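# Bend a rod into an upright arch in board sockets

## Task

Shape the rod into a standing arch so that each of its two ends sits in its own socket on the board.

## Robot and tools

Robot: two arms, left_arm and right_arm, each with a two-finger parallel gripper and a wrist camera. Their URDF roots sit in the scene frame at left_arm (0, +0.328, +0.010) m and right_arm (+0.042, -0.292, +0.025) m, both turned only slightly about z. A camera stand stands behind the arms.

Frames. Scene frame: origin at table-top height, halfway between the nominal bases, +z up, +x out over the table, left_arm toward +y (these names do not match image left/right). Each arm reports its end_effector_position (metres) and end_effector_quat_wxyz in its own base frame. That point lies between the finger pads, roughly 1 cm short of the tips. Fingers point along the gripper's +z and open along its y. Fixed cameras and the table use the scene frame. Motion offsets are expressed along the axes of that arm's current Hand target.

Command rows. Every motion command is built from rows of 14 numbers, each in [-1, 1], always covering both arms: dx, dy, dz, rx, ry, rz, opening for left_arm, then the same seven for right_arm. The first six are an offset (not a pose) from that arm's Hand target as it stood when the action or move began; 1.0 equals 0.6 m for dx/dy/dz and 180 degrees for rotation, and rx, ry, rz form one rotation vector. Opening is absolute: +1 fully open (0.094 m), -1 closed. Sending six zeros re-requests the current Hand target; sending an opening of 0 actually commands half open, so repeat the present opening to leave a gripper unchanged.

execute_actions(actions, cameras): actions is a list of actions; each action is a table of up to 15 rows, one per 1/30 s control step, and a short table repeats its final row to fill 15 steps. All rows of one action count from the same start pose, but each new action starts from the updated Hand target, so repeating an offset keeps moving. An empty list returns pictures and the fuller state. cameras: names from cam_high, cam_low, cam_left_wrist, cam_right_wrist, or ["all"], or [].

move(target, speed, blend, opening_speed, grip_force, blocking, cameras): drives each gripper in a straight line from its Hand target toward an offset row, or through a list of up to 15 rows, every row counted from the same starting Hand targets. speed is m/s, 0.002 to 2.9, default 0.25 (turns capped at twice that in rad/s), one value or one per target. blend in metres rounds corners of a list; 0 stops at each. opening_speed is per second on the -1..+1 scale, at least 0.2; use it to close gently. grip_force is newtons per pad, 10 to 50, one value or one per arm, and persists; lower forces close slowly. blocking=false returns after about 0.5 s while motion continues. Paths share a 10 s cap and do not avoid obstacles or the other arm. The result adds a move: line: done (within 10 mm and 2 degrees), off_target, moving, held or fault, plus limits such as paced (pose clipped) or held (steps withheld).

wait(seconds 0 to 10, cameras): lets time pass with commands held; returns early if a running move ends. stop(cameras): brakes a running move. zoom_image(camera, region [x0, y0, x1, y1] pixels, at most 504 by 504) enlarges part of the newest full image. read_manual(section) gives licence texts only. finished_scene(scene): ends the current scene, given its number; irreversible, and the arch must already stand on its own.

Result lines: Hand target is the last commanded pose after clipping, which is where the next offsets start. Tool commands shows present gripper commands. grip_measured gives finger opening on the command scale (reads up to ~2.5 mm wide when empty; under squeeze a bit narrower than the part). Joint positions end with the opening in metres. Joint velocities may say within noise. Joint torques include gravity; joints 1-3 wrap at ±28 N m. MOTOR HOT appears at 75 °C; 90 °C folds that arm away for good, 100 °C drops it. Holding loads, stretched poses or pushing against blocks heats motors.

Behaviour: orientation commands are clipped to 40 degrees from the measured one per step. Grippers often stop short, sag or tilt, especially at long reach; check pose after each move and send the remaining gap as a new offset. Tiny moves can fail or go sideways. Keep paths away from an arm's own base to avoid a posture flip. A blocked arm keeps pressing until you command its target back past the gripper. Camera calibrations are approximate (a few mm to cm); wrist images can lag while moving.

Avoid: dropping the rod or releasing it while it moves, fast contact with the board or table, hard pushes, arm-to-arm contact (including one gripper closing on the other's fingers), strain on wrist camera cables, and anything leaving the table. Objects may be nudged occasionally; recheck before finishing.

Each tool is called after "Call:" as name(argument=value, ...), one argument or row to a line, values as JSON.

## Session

Call:
execute_actions(
  actions=[],
)

Scene clock: 0.00 s.
left_arm: end_effector_position=(+0.3639, +0.0528, +0.0813) grip_measured=+1.000 end_effector_quat_wxyz=(+0.559, -0.119, +0.807, +0.149) | right_arm: end_effector_position=(+0.3784, -0.0226, +0.0807) grip_measured=+1.000 end_effector_quat_wxyz=(+0.570, +0.045, +0.820, -0.034)
Joint positions: left_arm=[-0.057 1.521 0.287 0.862 -0.436 -0.049 0.094] | right_arm=[-0.019 1.524 0.298 0.868 0.088 0.029 0.094]
Joint velocities: within noise
Joint torques (N m): no reading
Motor temperatures (°C): left_arm=[22 25 30 34 22 23 22] | right_arm=[25 24 32 32 25 22 22]
Heat: left arm: 34 °C; right arm: 32 °C.
Hand target: left_arm +0.3697, +0.0531, +0.0948; +0.577, -0.125, +0.794, +0.146 | right_arm +0.3816, -0.0234, +0.0877; +0.578, +0.048, +0.814, -0.034
Tool commands: left_gripper/opening=+1.0 right_gripper/opening=+1.0
camera_calibration:
cam_left_wrist: T_world_to_cam=[[0.395962, -0.908296, -0.134957, -0.0759271], [-0.687314, -0.195693, -0.699503, 0.352506], [0.608945, 0.369734, -0.701771, -0.0654555], [0, 0, 0, 1]] pos_world=[0.312205, 0.0242197, 0.190397]
cam_right_wrist: T_world_to_cam=[[-0.0813139, -0.9964, -0.0239819, 0.0184596], [-0.735069, 0.0762022, -0.673696, 0.365797], [0.673098, -0.0371525, -0.738619, -0.0753145], [0, 0, 0, 1]] pos_world=[0.321081, -0.0122795, 0.19125]

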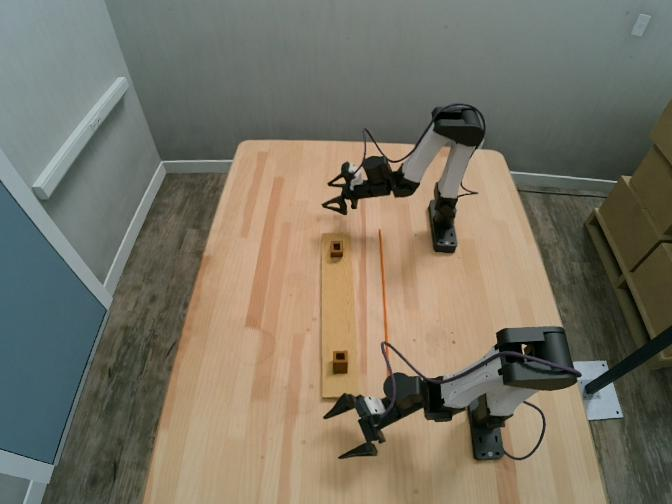

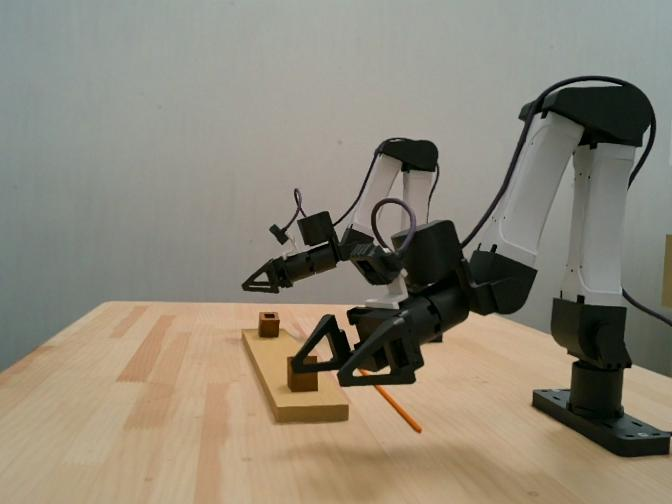

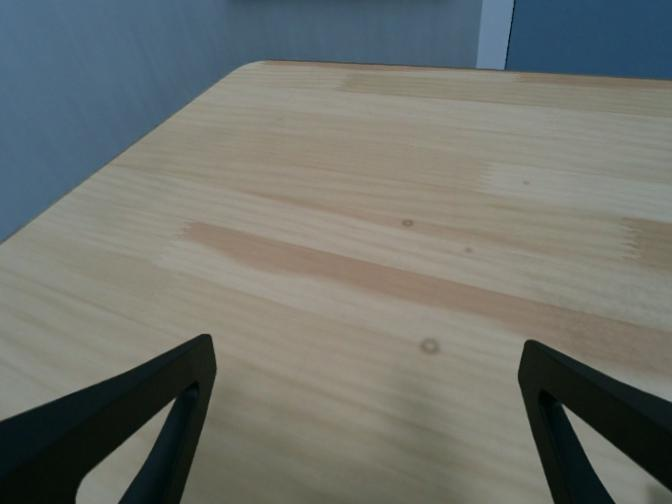

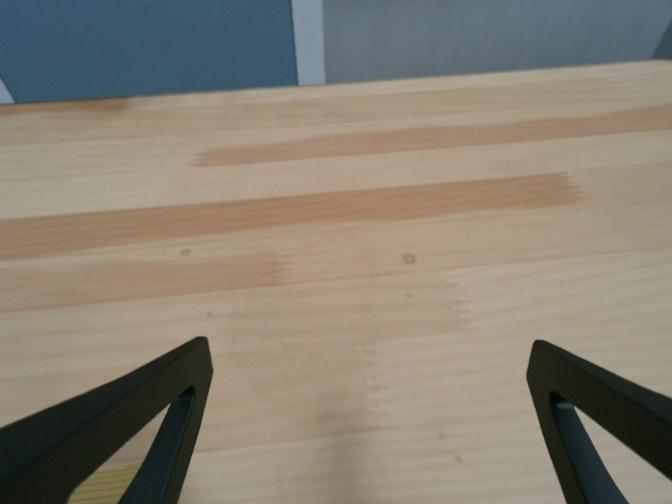

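Call:
move(
  target=[-0.1865, -0.2033, -0.2813, 0.1168, 0.1756, 0.0439, 1.0, -0.1865, 0.2048, -0.2358, -0.0311, 0.1707, -0.0216, 1.0],
  speed=0.3,
  cameras=["all"],
)

Scene clock: 6.27 s.
left_arm: end_effector_position=(+0.2991, -0.1177, +0.2286) grip_measured=+1.000 end_effector_quat_wxyz=(+0.336, +0.008, +0.942, +0.011) | right_arm: end_effector_position=(+0.2982, +0.1117, +0.2299) grip_measured=+1.000 end_effector_quat_wxyz=(+0.335, -0.011, +0.942, +0.004)
Joint positions: left_arm=[-0.568 1.253 1.253 -0.975 -0.362 -0.438 0.094] | right_arm=[0.526 1.224 1.237 -0.963 0.309 0.401 0.094]
Joint torques (N m): left_arm=[-0.46 -3.06 9.44 1.34 -0.14 0.02] | right_arm=[0.08 -2.86 9.73 1.51 0.22 0.2]
Heat: left arm: 36 °C; right arm: 34 °C.
Hand target: left_arm +0.3000, -0.1200, +0.2398; +0.342, +0.000, +0.940, +0.000 | right_arm +0.2999, +0.1099, +0.2400; +0.342, +0.000, +0.940, +0.000
Off the commanded pose: left_arm 0.012 m, 2 deg | right_arm 0.010 m, 2 deg.
move: off_target (left_arm)
camera_calibration:
cam_left_wrist: T_world_to_cam=[[0.014568, -0.997311, -0.071827, -0.0961392], [-0.973022, 0.0024019, -0.230699, 0.379202], [0.230251, 0.0732501, -0.970371, 0.280197], [0, 0, 0, 1]] pos_world=[0.305857, -0.117316, 0.352471]
cam_right_wrist: T_world_to_cam=[[0.0360122, -0.998601, -0.0387211, 0.117943], [-0.978131, -0.0272789, -0.206191, 0.373665], [0.204846, 0.0452997, -0.977745, 0.279288], [0, 0, 0, 1]] pos_world=[0.304035, 0.11532, 0.354685]

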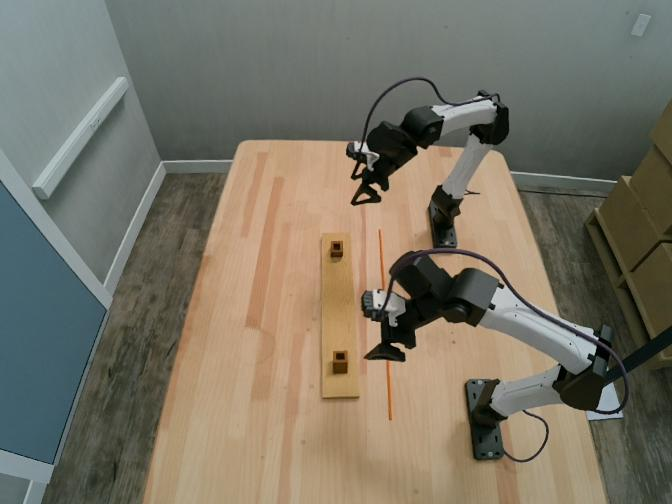

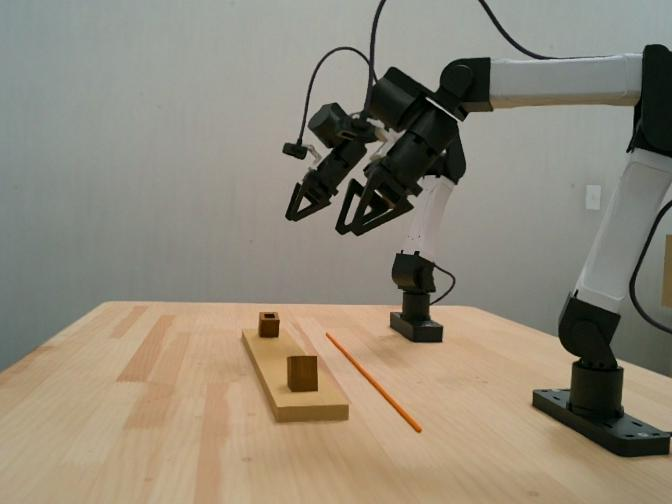

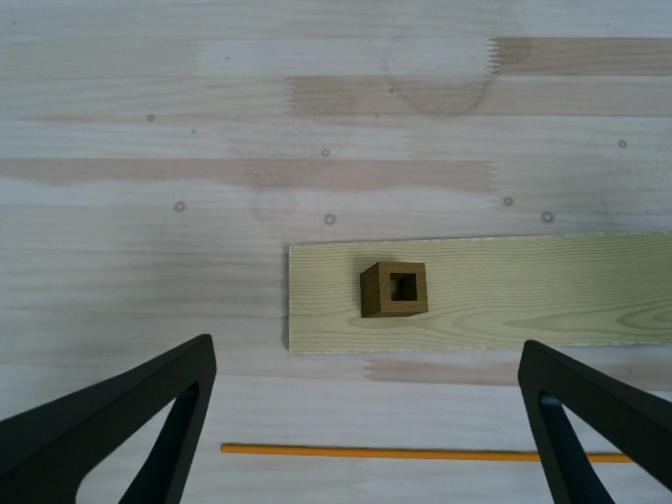

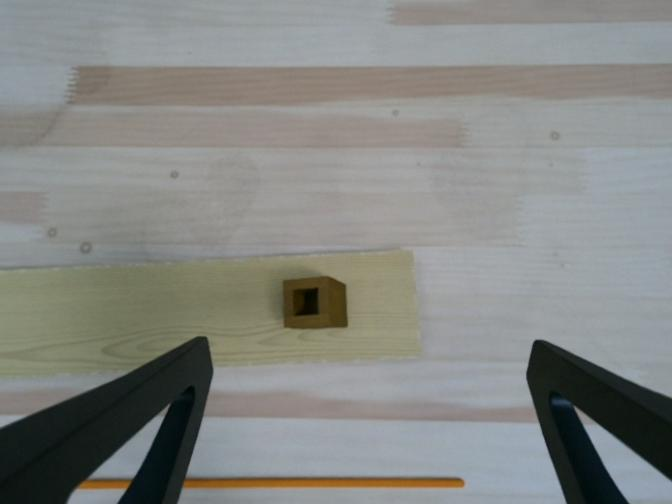

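Call:
move(
  target=[0.3125, -0.0132, 0.2052, 0.1746, 0.1735, 0.48, 1.0, 0.3757, 0.0502, 0.193, -0.1807, 0.1697, -0.4968, 1.0],
  speed=0.25,
  cameras=["cam_high", "cam_left_wrist", "cam_right_wrist"],
)

Scene clock: 24.83 s.
left_arm: end_effector_position=(+0.2281, -0.1241, +0.0243) grip_measured=+1.000 end_effector_quat_wxyz=(-0.015, +0.703, +0.711, -0.008) | right_arm: end_effector_position=(+0.2011, +0.1375, +0.0099) grip_measured=+1.000 end_effector_quat_wxyz=(+0.003, +0.722, -0.692, +0.002)
Joint positions: left_arm=[-0.494 1.641 0.973 -0.936 0.006 1.065 0.094] | right_arm=[0.604 1.582 0.848 -0.842 0.006 -1.01 0.094]
Joint torques (N m): left_arm=[-0.69 -5.2 5.35 0.7 -0.13 0.25] | right_arm=[0.13 -4.78 4.7 0.67 -0.24 -0.12]
Motor temperatures (°C): left_arm=[22 26 35 36 22 23 22] | right_arm=[25 25 37 34 25 23 22]
Heat: left arm: 36 °C; right arm: 37 °C.
Hand target: left_arm +0.2353, -0.1277, +0.0250; -0.001, +0.710, +0.704, +0.000 | right_arm +0.2016, +0.1399, +0.0064; +0.000, +0.729, -0.684, +0.000
Off the commanded pose: left_arm 0.008 m, 2 deg | right_arm 0.004 m, 1 deg.
move: done
camera_calibration:
cam_left_wrist: T_world_to_cam=[[-0.999868, 0.000171292, -0.0162584, 0.237662], [-0.00713386, 0.893936, 0.448138, 0.136834], [0.0146108, 0.448195, -0.893816, 0.192607], [0, 0, 0, 1]] pos_world=[0.235793, -0.208687, 0.114698]
cam_right_wrist: T_world_to_cam=[[0.998847, 0.026929, -0.0397443, -0.196045], [0.0423518, -0.884119, 0.465338, 0.140021], [-0.0226076, -0.466485, -0.88424, 0.198115], [0, 0, 0, 1]] pos_world=[0.194367, 0.221492, 0.102232]
Images, in order (width x height): cam_high 672x504, cam_left_wrist 672x504, cam_right_wrist 672x504.

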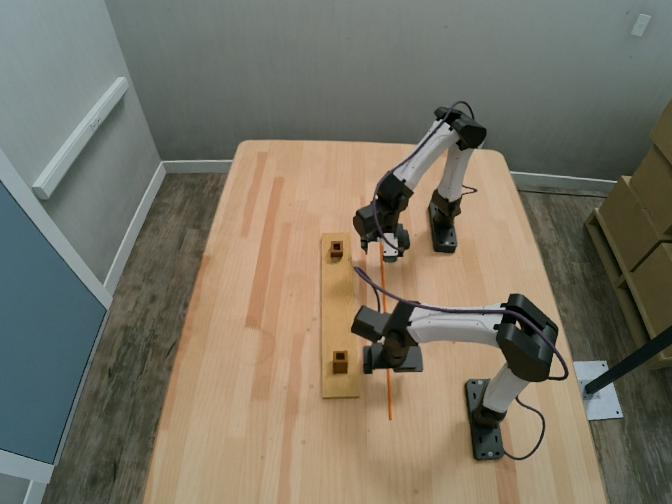

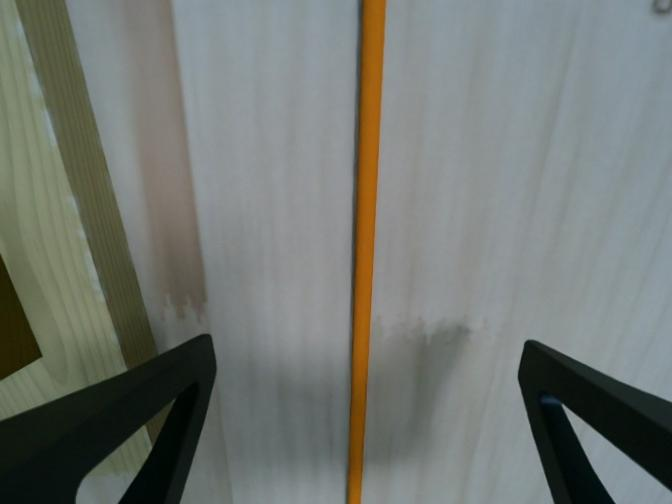

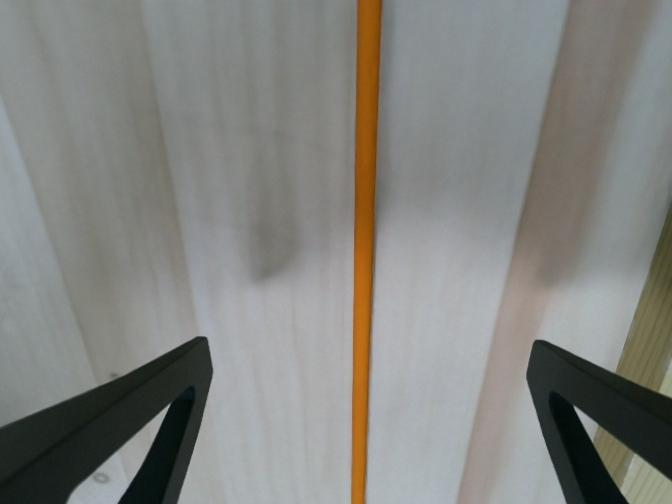

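Call:
move(
  target=[
    [0, 0.0038, 0.0433, 0, 0, 0, 1.0, -0.0002, 0.0033, 0.0435, 0, 0, 0, 1.0],
    [0, 0.0038, 0.0433, 0, 0, 0, -1.0, -0.0002, 0.0033, 0.0435, 0, 0, 0, -1.0],
  ],
  speed=0.08,
  opening_speed=0.8,
  cameras=["cam_left_wrist", "cam_right_wrist"],
)

Scene clock: 30.80 s.
left_arm: end_effector_position=(+0.2313, -0.1258, -0.0001) grip_measured=-0.863 end_effector_quat_wxyz=(-0.012, +0.707, +0.707, -0.007) | right_arm: end_effector_position=(+0.2002, +0.1369, -0.0160) grip_measured=-0.905 end_effector_quat_wxyz=(+0.002, +0.722, -0.692, +0.002)
Joint positions: left_arm=[-0.494 1.693 0.922 -0.826 0.006 1.077 0.006] | right_arm=[0.604 1.636 0.783 -0.722 0.006 -1.01 0.004]
Joint torques (N m): left_arm=[-0.38 -5.18 4.81 0.7 -0.12 0.23] | right_arm=[0.23 -4.79 4.33 0.68 -0.24 -0.08]
Heat: left arm: 35 °C; right arm: 37 °C.
Hand target: left_arm +0.2376, -0.1277, -0.0009; -0.001, +0.710, +0.704, +0.000 | right_arm +0.1996, +0.1399, -0.0197; +0.000, +0.729, -0.684, +0.000
Off the commanded pose: left_arm 0.007 m, 2 deg | right_arm 0.005 m, 1 deg.
move: done
camera_calibration:
cam_left_wrist: T_world_to_cam=[[-0.99966, 0.0123989, -0.0229252, 0.241987], [0.000914469, 0.89574, 0.444578, 0.147651], [0.0260473, 0.444406, -0.895447, 0.168411], [0, 0, 0, 1]] pos_world=[0.237383, -0.2101, 0.0907082]
cam_right_wrist: T_world_to_cam=[[0.998897, 0.0269189, -0.0384687, -0.196056], [0.0417296, -0.88453, 0.464613, 0.15172], [-0.0215198, -0.465706, -0.884678, 0.174601], [0, 0, 0, 1]] pos_world=[0.193266, 0.220792, 0.0764329]
Images, in order (width x height): cam_left_wrist 672x504, cam_right_wrist 672x504.

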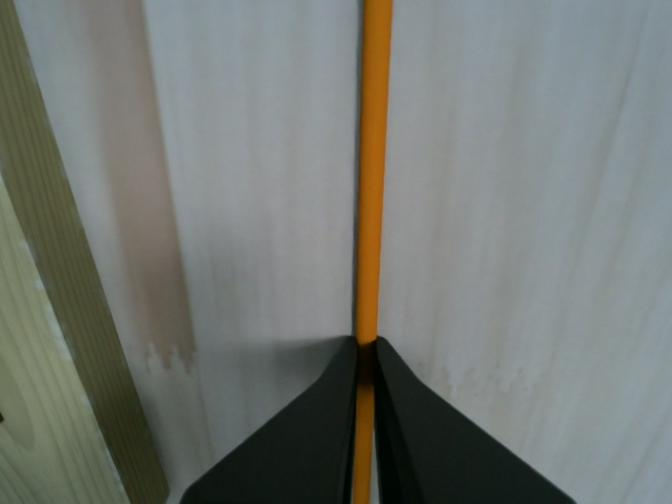

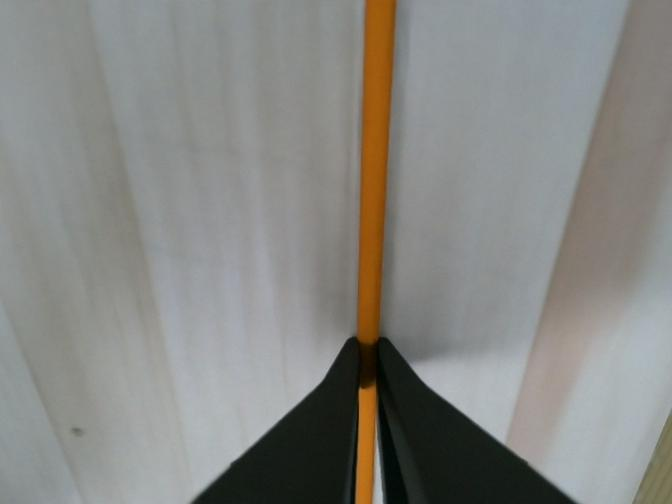

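Call:
move(
  target=[
    [-0.0167, 0.1835, -0.4265, -0.4998, 0.0166, -0.0166, -1.0, 0.0267, -0.2203, -0.4245, 0.5, -0.0057, -0.0057, -1.0],
    [-0.0337, 0.1847, -0.4265, -0.4928, -0.1147, -0.1471, -1.0, 0.0095, -0.22, -0.4245, 0.4856, -0.136, 0.125, -1.0],
    [-0.0732, 0.1873, -0.4265, -0.4602, -0.2457, -0.2758, -1.0, -0.03, -0.2192, -0.4245, 0.4459, -0.2642, 0.254, -1.0],
  ],
  speed=0.2,
  blend=[0.02, 0.01, 0],
  cameras=["cam_high", "cam_low"],
)

Scene clock: 46.30 s.
left_arm: end_effector_position=(+0.3454, -0.1598, +0.2199) grip_measured=-0.863 end_effector_quat_wxyz=(+0.622, +0.224, +0.705, +0.255) | right_arm: end_effector_position=(+0.3266, +0.1530, +0.2054) grip_measured=-0.906 end_effector_quat_wxyz=(+0.646, -0.259, +0.690, -0.200)
Joint positions: left_arm=[-0.789 1.305 0.565 0.593 -0.865 0.585 0.006] | right_arm=[0.75 1.18 0.403 0.666 0.688 -0.59 0.004]
Joint torques (N m): left_arm=[-1.1 -3.56 9.78 2.82 -0.11 -0.52] | right_arm=[0.77 -2.61 9.73 3.22 -0.2 0.84]
Heat: left arm: 37 °C; right arm: 37 °C.
Hand target: left_arm +0.3498, -0.1728, +0.2549; +0.677, +0.163, +0.688, +0.203 | right_arm +0.3297, +0.1663, +0.2351; +0.690, -0.213, +0.674, -0.153
Off the commanded pose: left_arm 0.038 m, 11 deg | right_arm 0.033 m, 9 deg.
move: off_target (left_arm, right_arm)
Images, in order (width x height): cam_high 672x504, cam_low 672x504.

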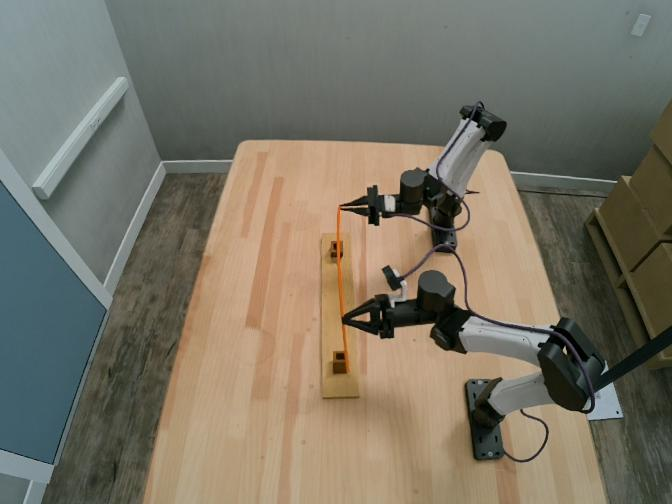

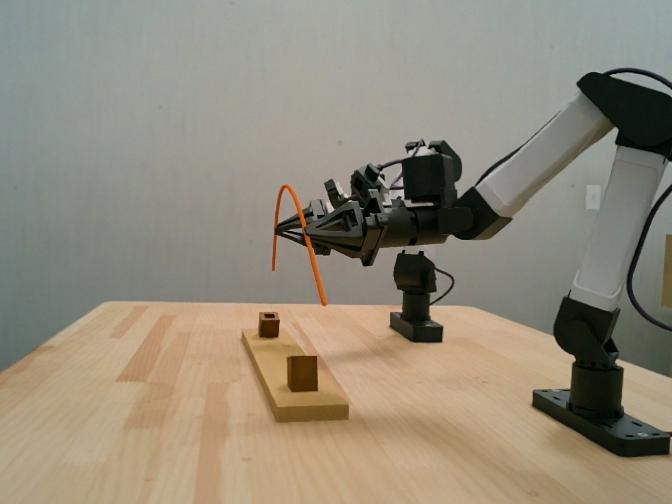

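Call:
move(
  target=[0.0248, -0.1003, -0.0105, 0.0033, -0.0275, -0.1111, -1.0, 0.0343, 0.1238, 0.0033, -0.0033, -0.0275, 0.1111, -1.0],
  speed=0.12,
  cameras=["cam_high", "cam_low"],
)

Call:
zoom_image(
  camera="cam_high",
  region=[320, 315, 360, 375],
)

Call:
zoom_image(
  camera="cam_high",
  region=[317, 210, 357, 270],
)

Call:
zoom_image(
  camera="cam_low",
  region=[235, 260, 345, 400],
)

Scene clock: 55.00 s.
left_arm: end_effector_position=(+0.3492, -0.1890, +0.1924) grip_measured=-0.863 end_effector_quat_wxyz=(+0.691, +0.060, +0.703, +0.153) | right_arm: end_effector_position=(+0.3350, +0.1927, +0.1711) grip_measured=-0.906 end_effector_quat_wxyz=(+0.712, -0.092, +0.690, -0.088)
Joint positions: left_arm=[-0.876 1.615 0.546 1.075 -1.01 0.309 0.006] | right_arm=[0.871 1.657 0.403 1.301 0.862 -0.29 0.004]
Joint torques (N m): left_arm=[-2.73 -4.72 6.13 2.68 0.72 -0.26] | right_arm=[2.61 -4.62 4.62 2.91 -1.03 0.52]
Motor temperatures (°C): left_arm=[22 26 36 41 22 23 23] | right_arm=[26 25 38 39 25 23 23]
Heat: left arm: 41 °C; right arm: 39 °C.
Hand target: left_arm +0.3461, -0.2177, +0.2118; +0.730, +0.053, +0.677, +0.072 | right_arm +0.3270, +0.2203, +0.1801; +0.734, -0.102, +0.671, -0.019
Off the commanded pose: left_arm 0.035 m, 11 deg | right_arm 0.030 m, 9 deg.
move: off_target (left_arm, right_arm)
Images, in order (width x height): cam_high 672x504, cam_low 672x504.

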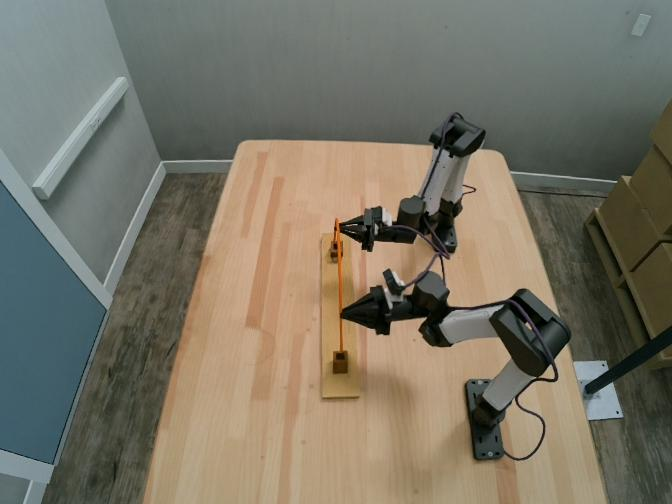

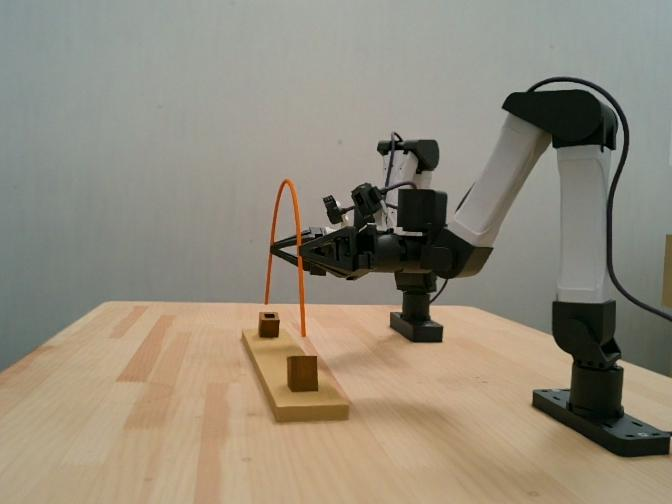

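Scaled by 8.400 from the camera's 672x504 image, which has a finer 960x720 frame.

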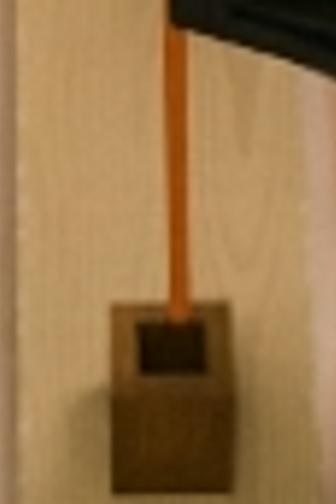

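Scaled by 8.400 from the camera's 672x504 image, which has a finer 960x720 frame.

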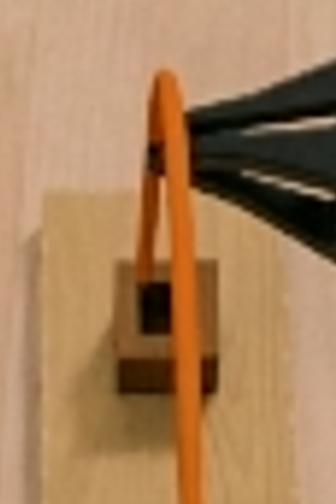

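Scaled by 3.600 from the camera's 672x504 image, which has a finer 960x720 frame.

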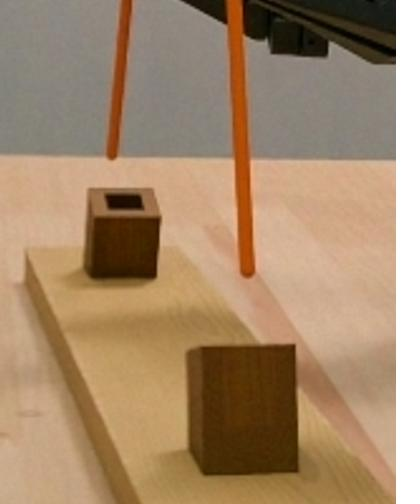

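Call:
move(
  target=[0.0328, -0.006, 0.0007, 0, 0, 0, -1.0, 0.0337, -0.0058, -0.0167, 0, 0, 0, -1.0],
  speed=0.08,
  cameras=["cam_high", "cam_low"],
)

Call:
zoom_image(
  camera="cam_high",
  region=[320, 315, 360, 375],
)

Call:
zoom_image(
  camera="cam_high",
  region=[317, 210, 357, 270],
)

Call:
zoom_image(
  camera="cam_low",
  region=[235, 260, 345, 400],
)

Scene clock: 63.00 s.
left_arm: end_effector_position=(+0.3499, -0.1899, +0.1712) grip_measured=-0.863 end_effector_quat_wxyz=(+0.689, +0.063, +0.705, +0.156) | right_arm: end_effector_position=(+0.3265, +0.1860, +0.1469) grip_measured=-0.906 end_effector_quat_wxyz=(+0.707, -0.100, +0.694, -0.091)
Joint positions: left_arm=[-0.876 1.701 0.522 1.176 -1.01 0.309 0.006] | right_arm=[0.877 1.74 0.337 1.428 0.862 -0.29 0.004]
Joint torques (N m): left_arm=[-2.3 -5.14 5.82 2.75 0.75 -0.28] | right_arm=[2.33 -4.72 4.19 3.1 -0.98 0.53]
Heat: left arm: 43 °C; right arm: 40 °C.
Hand target: left_arm +0.3480, -0.2178, +0.1919; +0.730, +0.053, +0.677, +0.072 | right_arm +0.3194, +0.2123, +0.1601; +0.734, -0.102, +0.671, -0.019
Off the commanded pose: left_arm 0.035 m, 11 deg | right_arm 0.030 m, 9 deg.
move: off_target (left_arm, right_arm)
Images, in order (width x height): cam_high 672x504, cam_low 672x504.

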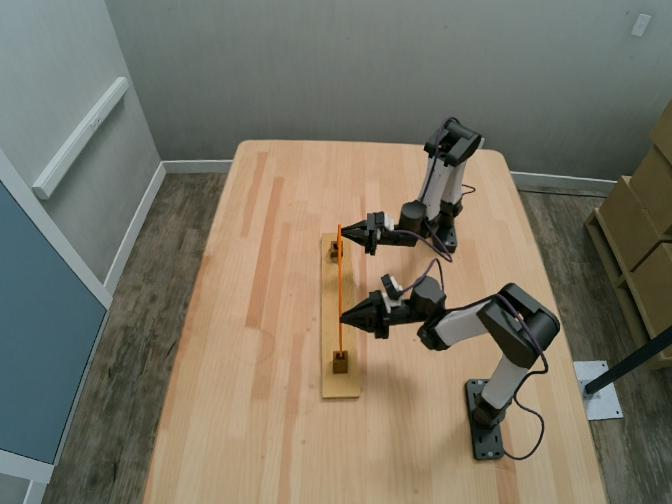

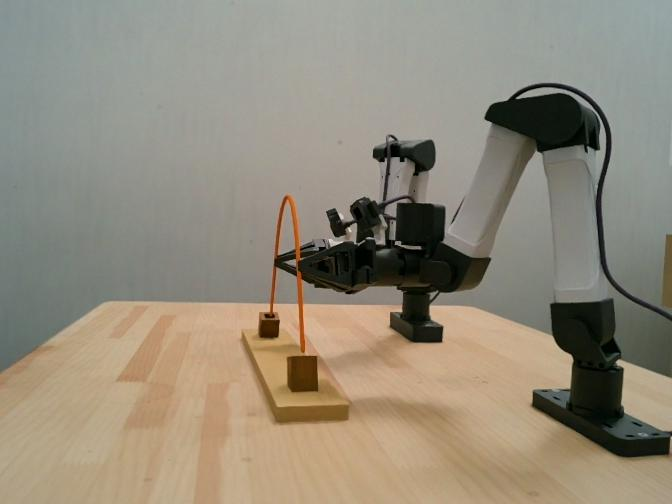

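Scaled by 8.400 from the camera's 672x504 image, which has a finer 960x720 frame.

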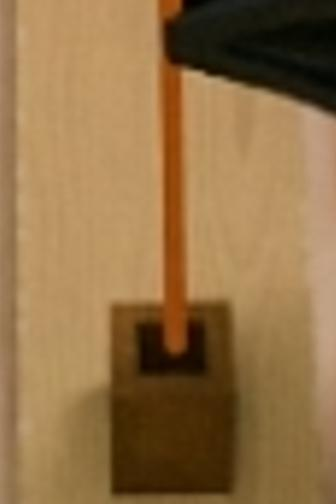

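Scaled by 8.400 from the camera's 672x504 image, which has a finer 960x720 frame.

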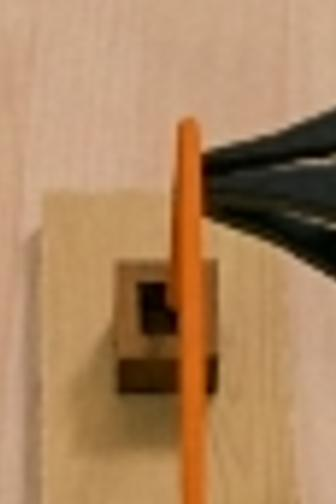

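Scaled by 3.600 from the camera's 672x504 image, which has a finer 960x720 frame.

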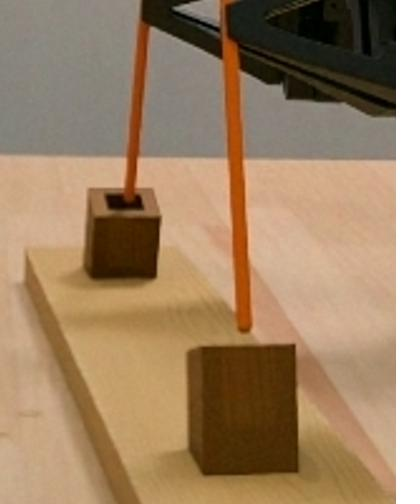

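Call:
move(
  target=[
    [0.0247, -0.0043, -0.0003, 0, 0, 0, -1.0, 0.0233, 0.0037, 0.0032, 0, 0, 0, -1.0],
    [0.061, -0.0008, 0.0005, 0, 0, 0, -1.0, 0.0553, -0.0007, 0.0113, -0.0029, 0.0164, 0.0007, -1.0],
  ],
  speed=0.06,
  blend=[0.01, 0],
  cameras=["cam_high", "cam_low"],
)

Call:
zoom_image(
  camera="cam_high",
  region=[315, 210, 365, 390],
)

Call:
zoom_image(
  camera="cam_low",
  region=[235, 200, 345, 420],
)

Scene clock: 68.73 s.
left_arm: end_effector_position=(+0.3492, -0.1875, +0.1357) grip_measured=-0.863 end_effector_quat_wxyz=(+0.688, +0.064, +0.706, +0.158) | right_arm: end_effector_position=(+0.3303, +0.1837, +0.1167) grip_measured=-0.906 end_effector_quat_wxyz=(+0.687, -0.108, +0.712, -0.100)
Joint positions: left_arm=[-0.873 1.862 0.482 1.371 -1.008 0.309 0.006] | right_arm=[0.863 1.843 0.337 1.45 0.857 -0.252 0.004]
Joint torques (N m): left_arm=[-0.81 -5.64 4.64 2.8 0.94 -0.29] | right_arm=[0.16 -4.53 3.6 3.24 -1.28 0.74]
Heat: left arm: 44 °C; right arm: 42 °C.
Hand target: left_arm +0.3510, -0.2118, +0.1559; +0.730, +0.053, +0.677, +0.072 | right_arm +0.3294, +0.2073, +0.1281; +0.716, -0.104, +0.690, -0.017
Off the commanded pose: left_arm 0.032 m, 12 deg | right_arm 0.026 m, 10 deg.
move: off_target (left_arm, right_arm); blend cut to 0.0081 m at target 1
Images, in order (width x height): cam_high 672x504, cam_low 672x504.

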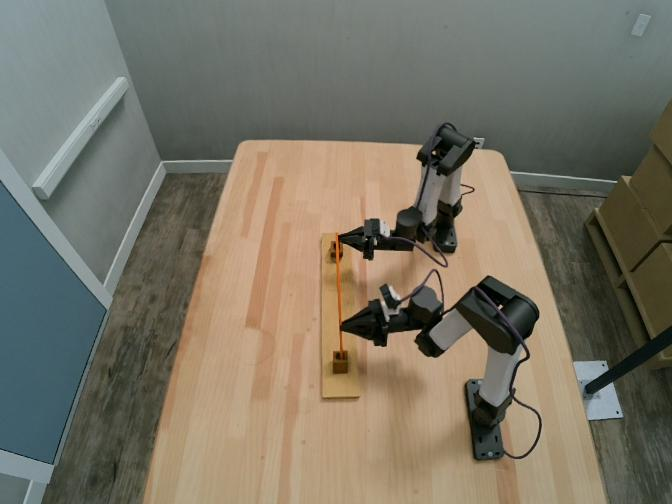

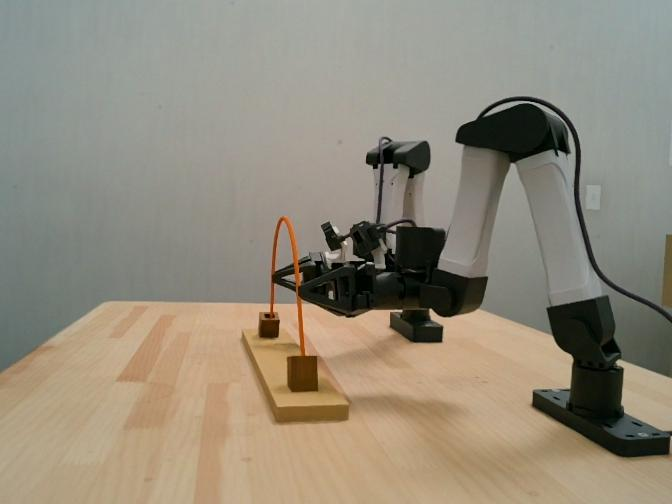

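Scaled by 2.800 from the camera's 672x504 image, which has a finer 960x720 frame.

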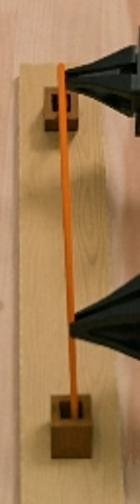

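Scaled by 2.291 from the camera's 672x504 image, which has a finer 960x720 frame.

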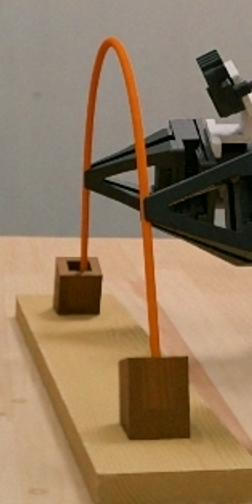

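Call:
move(
  target=[
    [0.0104, 0.0015, -0.0007, 0, 0, 0, -1.0, 0.01, 0.0003, -0.0038, 0, 0, 0, -1.0],
    [0.0104, 0.0015, -0.0007, 0, 0, 0, -1.0, 0.01, 0.0003, -0.0038, 0, 0, 0, -0.6],
    [0.0104, 0.0015, -0.0007, 0, 0, 0, -1.0, 0.01, 0.0003, 0.0262, 0, 0, 0, -0.6],
  ],
  speed=0.05,
  opening_speed=0.4,
  cameras=["cam_high", "cam_low", "cam_right_wrist"],
)

Call:
zoom_image(
  camera="cam_high",
  region=[315, 210, 365, 390],
)

Call:
zoom_image(
  camera="cam_low",
  region=[235, 200, 345, 420],
)

Scene clock: 76.87 s.
left_arm: end_effector_position=(+0.3499, -0.1844, +0.1358) grip_measured=-0.863 end_effector_quat_wxyz=(+0.697, +0.051, +0.700, +0.150) | right_arm: end_effector_position=(+0.3437, +0.1882, +0.1091) grip_measured=-0.601 end_effector_quat_wxyz=(+0.686, -0.103, +0.716, -0.077)
Joint positions: left_arm=[-0.865 1.893 0.474 1.448 -1.005 0.309 0.006] | right_arm=[0.822 1.895 0.372 1.457 0.789 -0.209 0.019]
Joint torques (N m): left_arm=[-1.13 -5.18 4.38 2.55 0.97 -0.25] | right_arm=[-0.23 -4 4.29 3.46 -1.03 0.25]
Motor temperatures (°C): left_arm=[22 27 35 44 23 23 24] | right_arm=[26 26 36 44 26 23 23]
Heat: left arm: 44 °C; right arm: 44 °C.
Hand target: left_arm +0.3510, -0.2098, +0.1499; +0.730, +0.053, +0.677, +0.072 | right_arm +0.3453, +0.2085, +0.1226; +0.716, -0.104, +0.690, -0.017
Off the commanded pose: left_arm 0.029 m, 10 deg | right_arm 0.024 m, 8 deg.
move: off_target (left_arm, right_arm); target 2's new opening was sent with right_arm's hand 0.021 m and 10 deg from that target
camera_calibration:
cam_right_wrist: T_world_to_cam=[[0.0792774, -0.968682, 0.23531, 0.137579], [-0.490132, -0.243426, -0.836967, 0.337185], [0.868035, -0.0489803, -0.49408, -0.114552], [0, 0, 0, 1]] pos_world=[0.253794, 0.209739, 0.193241]
Images, in order (width x height): cam_high 672x504, cam_low 672x504, cam_right_wrist 672x504.

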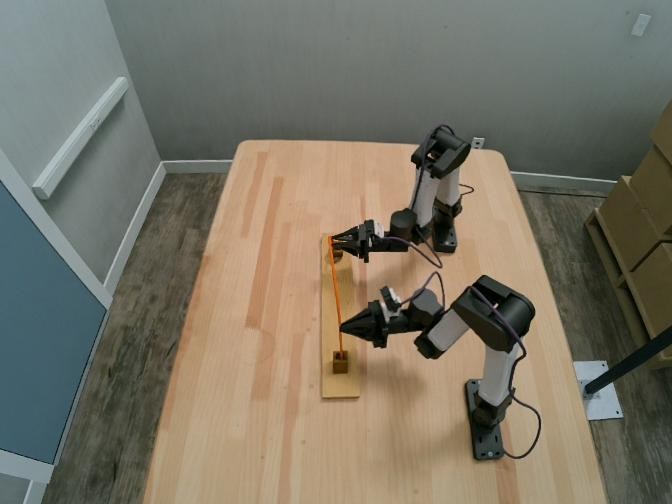

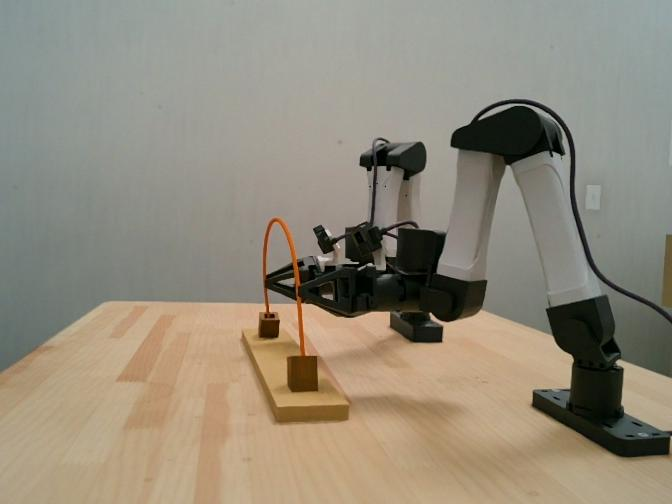

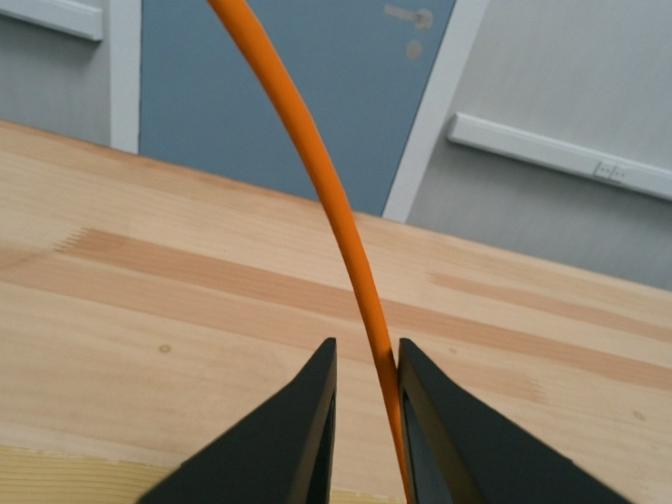

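Scaled by 2.800 from the camera's 672x504 image, which has a finer 960x720 frame.

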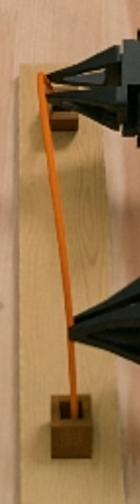

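Scaled by 2.291 from the camera's 672x504 image, which has a finer 960x720 frame.

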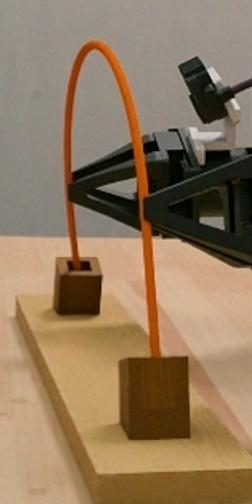

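Call:
zoom_image(
  camera="cam_right_wrist",
  region=[300, 300, 460, 460],
)

Call:
zoom_image(
  camera="cam_low",
  region=[250, 260, 320, 340],
)

Scaled by 3.150 from the camera's 672x504 image, which has a finer 960x720 frame.

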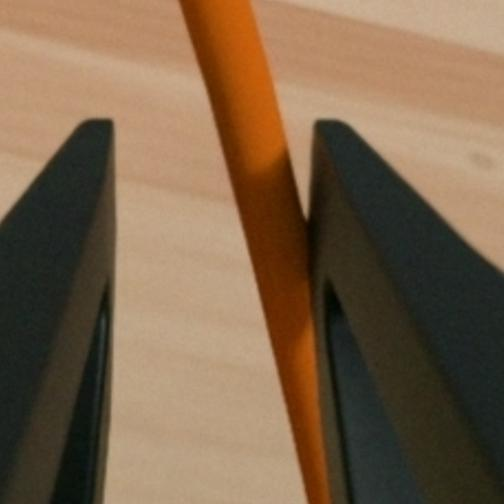

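Scaled by 6.300 from the camera's 672x504 image, which has a finer 960x720 frame.

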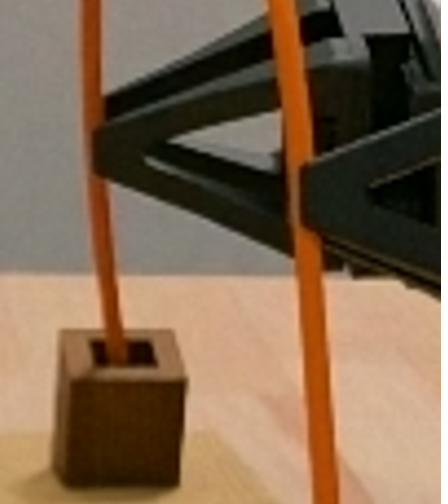

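Call:
move(
  target=[0, 0, -0.005, 0.0381, -0.0068, -0.003, -1.0, 0, 0, 0, 0, 0, 0, -0.6],
  speed=0.05,
  cameras=["cam_high", "cam_low", "cam_right_wrist"],
)

Call:
zoom_image(
  camera="cam_high",
  region=[315, 210, 365, 390],
)

Call:
zoom_image(
  camera="cam_low",
  region=[235, 200, 345, 420],
)

Scene clock: 84.97 s.
left_arm: end_effector_position=(+0.3515, -0.1878, +0.1333) grip_measured=-0.863 end_effector_quat_wxyz=(+0.701, +0.098, +0.697, +0.113) | right_arm: end_effector_position=(+0.3443, +0.1874, +0.1091) grip_measured=-0.601 end_effector_quat_wxyz=(+0.686, -0.103, +0.716, -0.078)
Joint positions: left_arm=[-0.823 1.863 0.421 1.455 -0.842 0.309 0.006] | right_arm=[0.819 1.895 0.372 1.457 0.788 -0.209 0.019]
Joint torques (N m): left_arm=[-0.84 -6.08 3.07 2.64 0.99 -0.48] | right_arm=[-0.06 -4 4.29 3.46 -1.05 0.25]
Heat: left arm: 45 °C; right arm: 46 °C.
Hand target: left_arm +0.3480, -0.2098, +0.1497; +0.733, +0.095, +0.673, +0.027 | right_arm +0.3453, +0.2085, +0.1226; +0.716, -0.104, +0.690, -0.017
Off the commanded pose: left_arm 0.028 m, 11 deg | right_arm 0.025 m, 8 deg.
move: off_target (left_arm, right_arm)
camera_calibration:
cam_right_wrist: T_world_to_cam=[[0.0778325, -0.96882, 0.235224, 0.137268], [-0.490628, -0.242613, -0.836913, 0.337255], [0.867886, -0.0502683, -0.494213, -0.114774], [0, 0, 0, 1]] pos_world=[0.254393, 0.209041, 0.193241]
Images, in order (width x height): cam_high 672x504, cam_low 672x504, cam_right_wrist 672x504.

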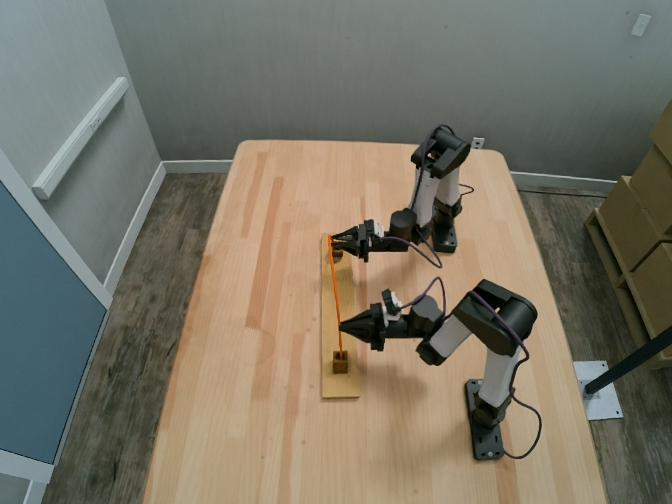

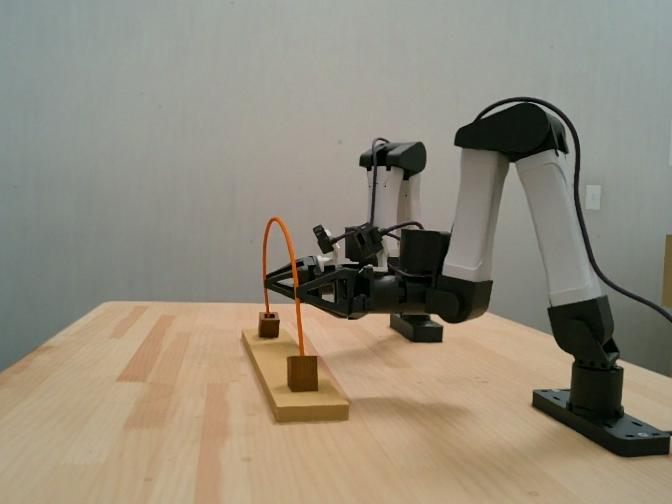

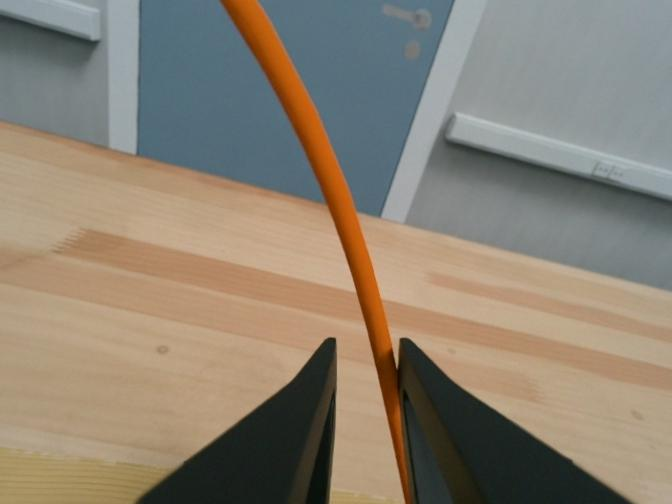

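Scaled by 2.800 from the camera's 672x504 image, which has a finer 960x720 frame.

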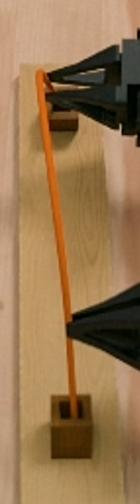

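Scaled by 2.291 from the camera's 672x504 image, which has a finer 960x720 frame.

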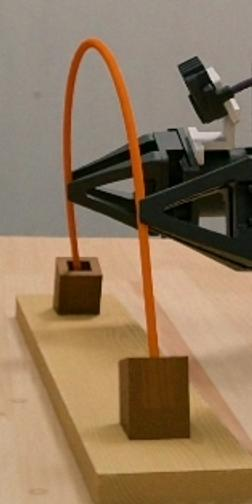

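Call:
move(
  target=[0, 0, 0, 0, 0, 0, -1.0, 0, 0, 0.0, 0, 0, 0, -0.1],
  speed=0.05,
  opening_speed=0.4,
  cameras=["cam_high", "cam_low", "cam_right_wrist"],
)

Call:
zoom_image(
  camera="cam_low",
  region=[235, 200, 345, 420],
)

Scene clock: 87.90 s.
left_arm: end_effector_position=(+0.3513, -0.1899, +0.1329) grip_measured=-0.863 end_effector_quat_wxyz=(+0.701, +0.103, +0.697, +0.108) | right_arm: end_effector_position=(+0.3439, +0.1906, +0.1063) grip_measured=-0.101 end_effector_quat_wxyz=(+0.684, -0.111, +0.717, -0.073)
Joint positions: left_arm=[-0.823 1.863 0.419 1.455 -0.829 0.309 0.006] | right_arm=[0.82 1.902 0.372 1.457 0.773 -0.209 0.042]
Joint torques (N m): left_arm=[-0.73 -5.96 3.28 2.66 0.87 -0.48] | right_arm=[-0.14 -4.42 4.29 3.51 -0.87 0.24]
Heat: left arm: 46 °C; right arm: 46 °C.
Hand target: left_arm +0.3480, -0.2098, +0.1497; +0.733, +0.095, +0.673, +0.027 | right_arm +0.3453, +0.2085, +0.1226; +0.716, -0.104, +0.690, -0.017
Off the commanded pose: left_arm 0.026 m, 10 deg | right_arm 0.024 m, 8 deg.
move: off_target (left_arm, right_arm)
camera_calibration:
cam_right_wrist: T_world_to_cam=[[0.0955385, -0.966209, 0.239399, 0.134052], [-0.491458, -0.254928, -0.832755, 0.337551], [0.865645, -0.0380944, -0.499206, -0.116698], [0, 0, 0, 1]] pos_world=[0.254104, 0.211128, 0.190749]
Images, in order (width x height): cam_high 672x504, cam_low 672x504, cam_right_wrist 672x504.

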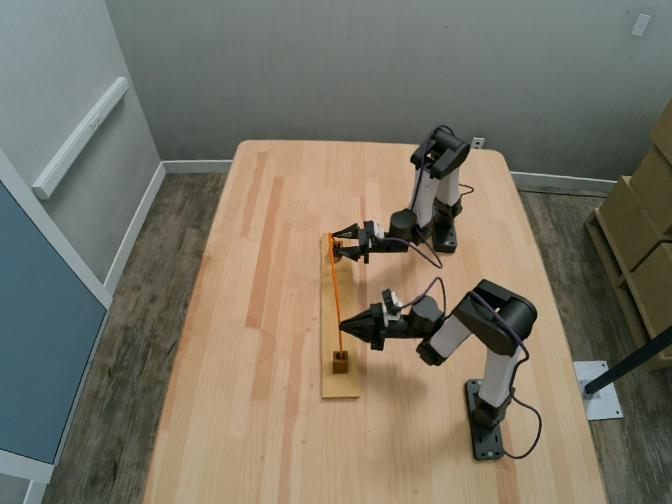

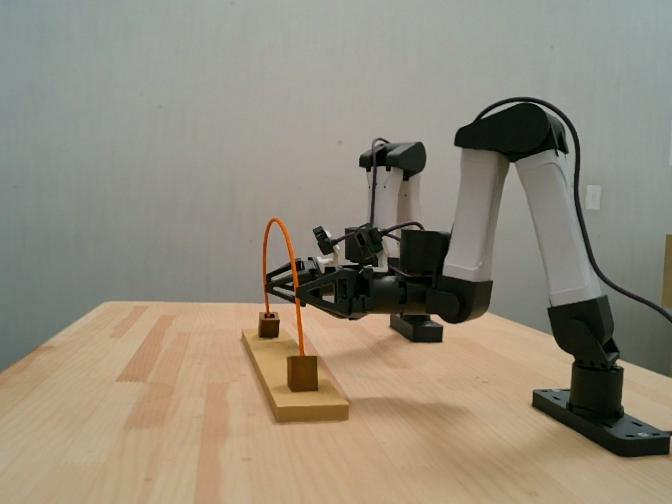

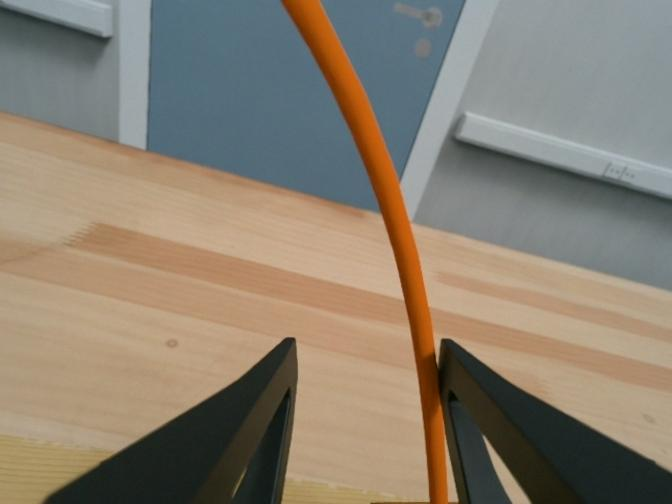

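Scaled by 2.291 from the camera's 672x504 image, which has a finer 960x720 frame.

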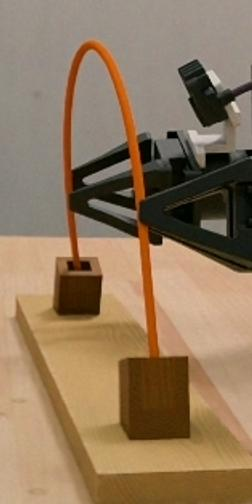

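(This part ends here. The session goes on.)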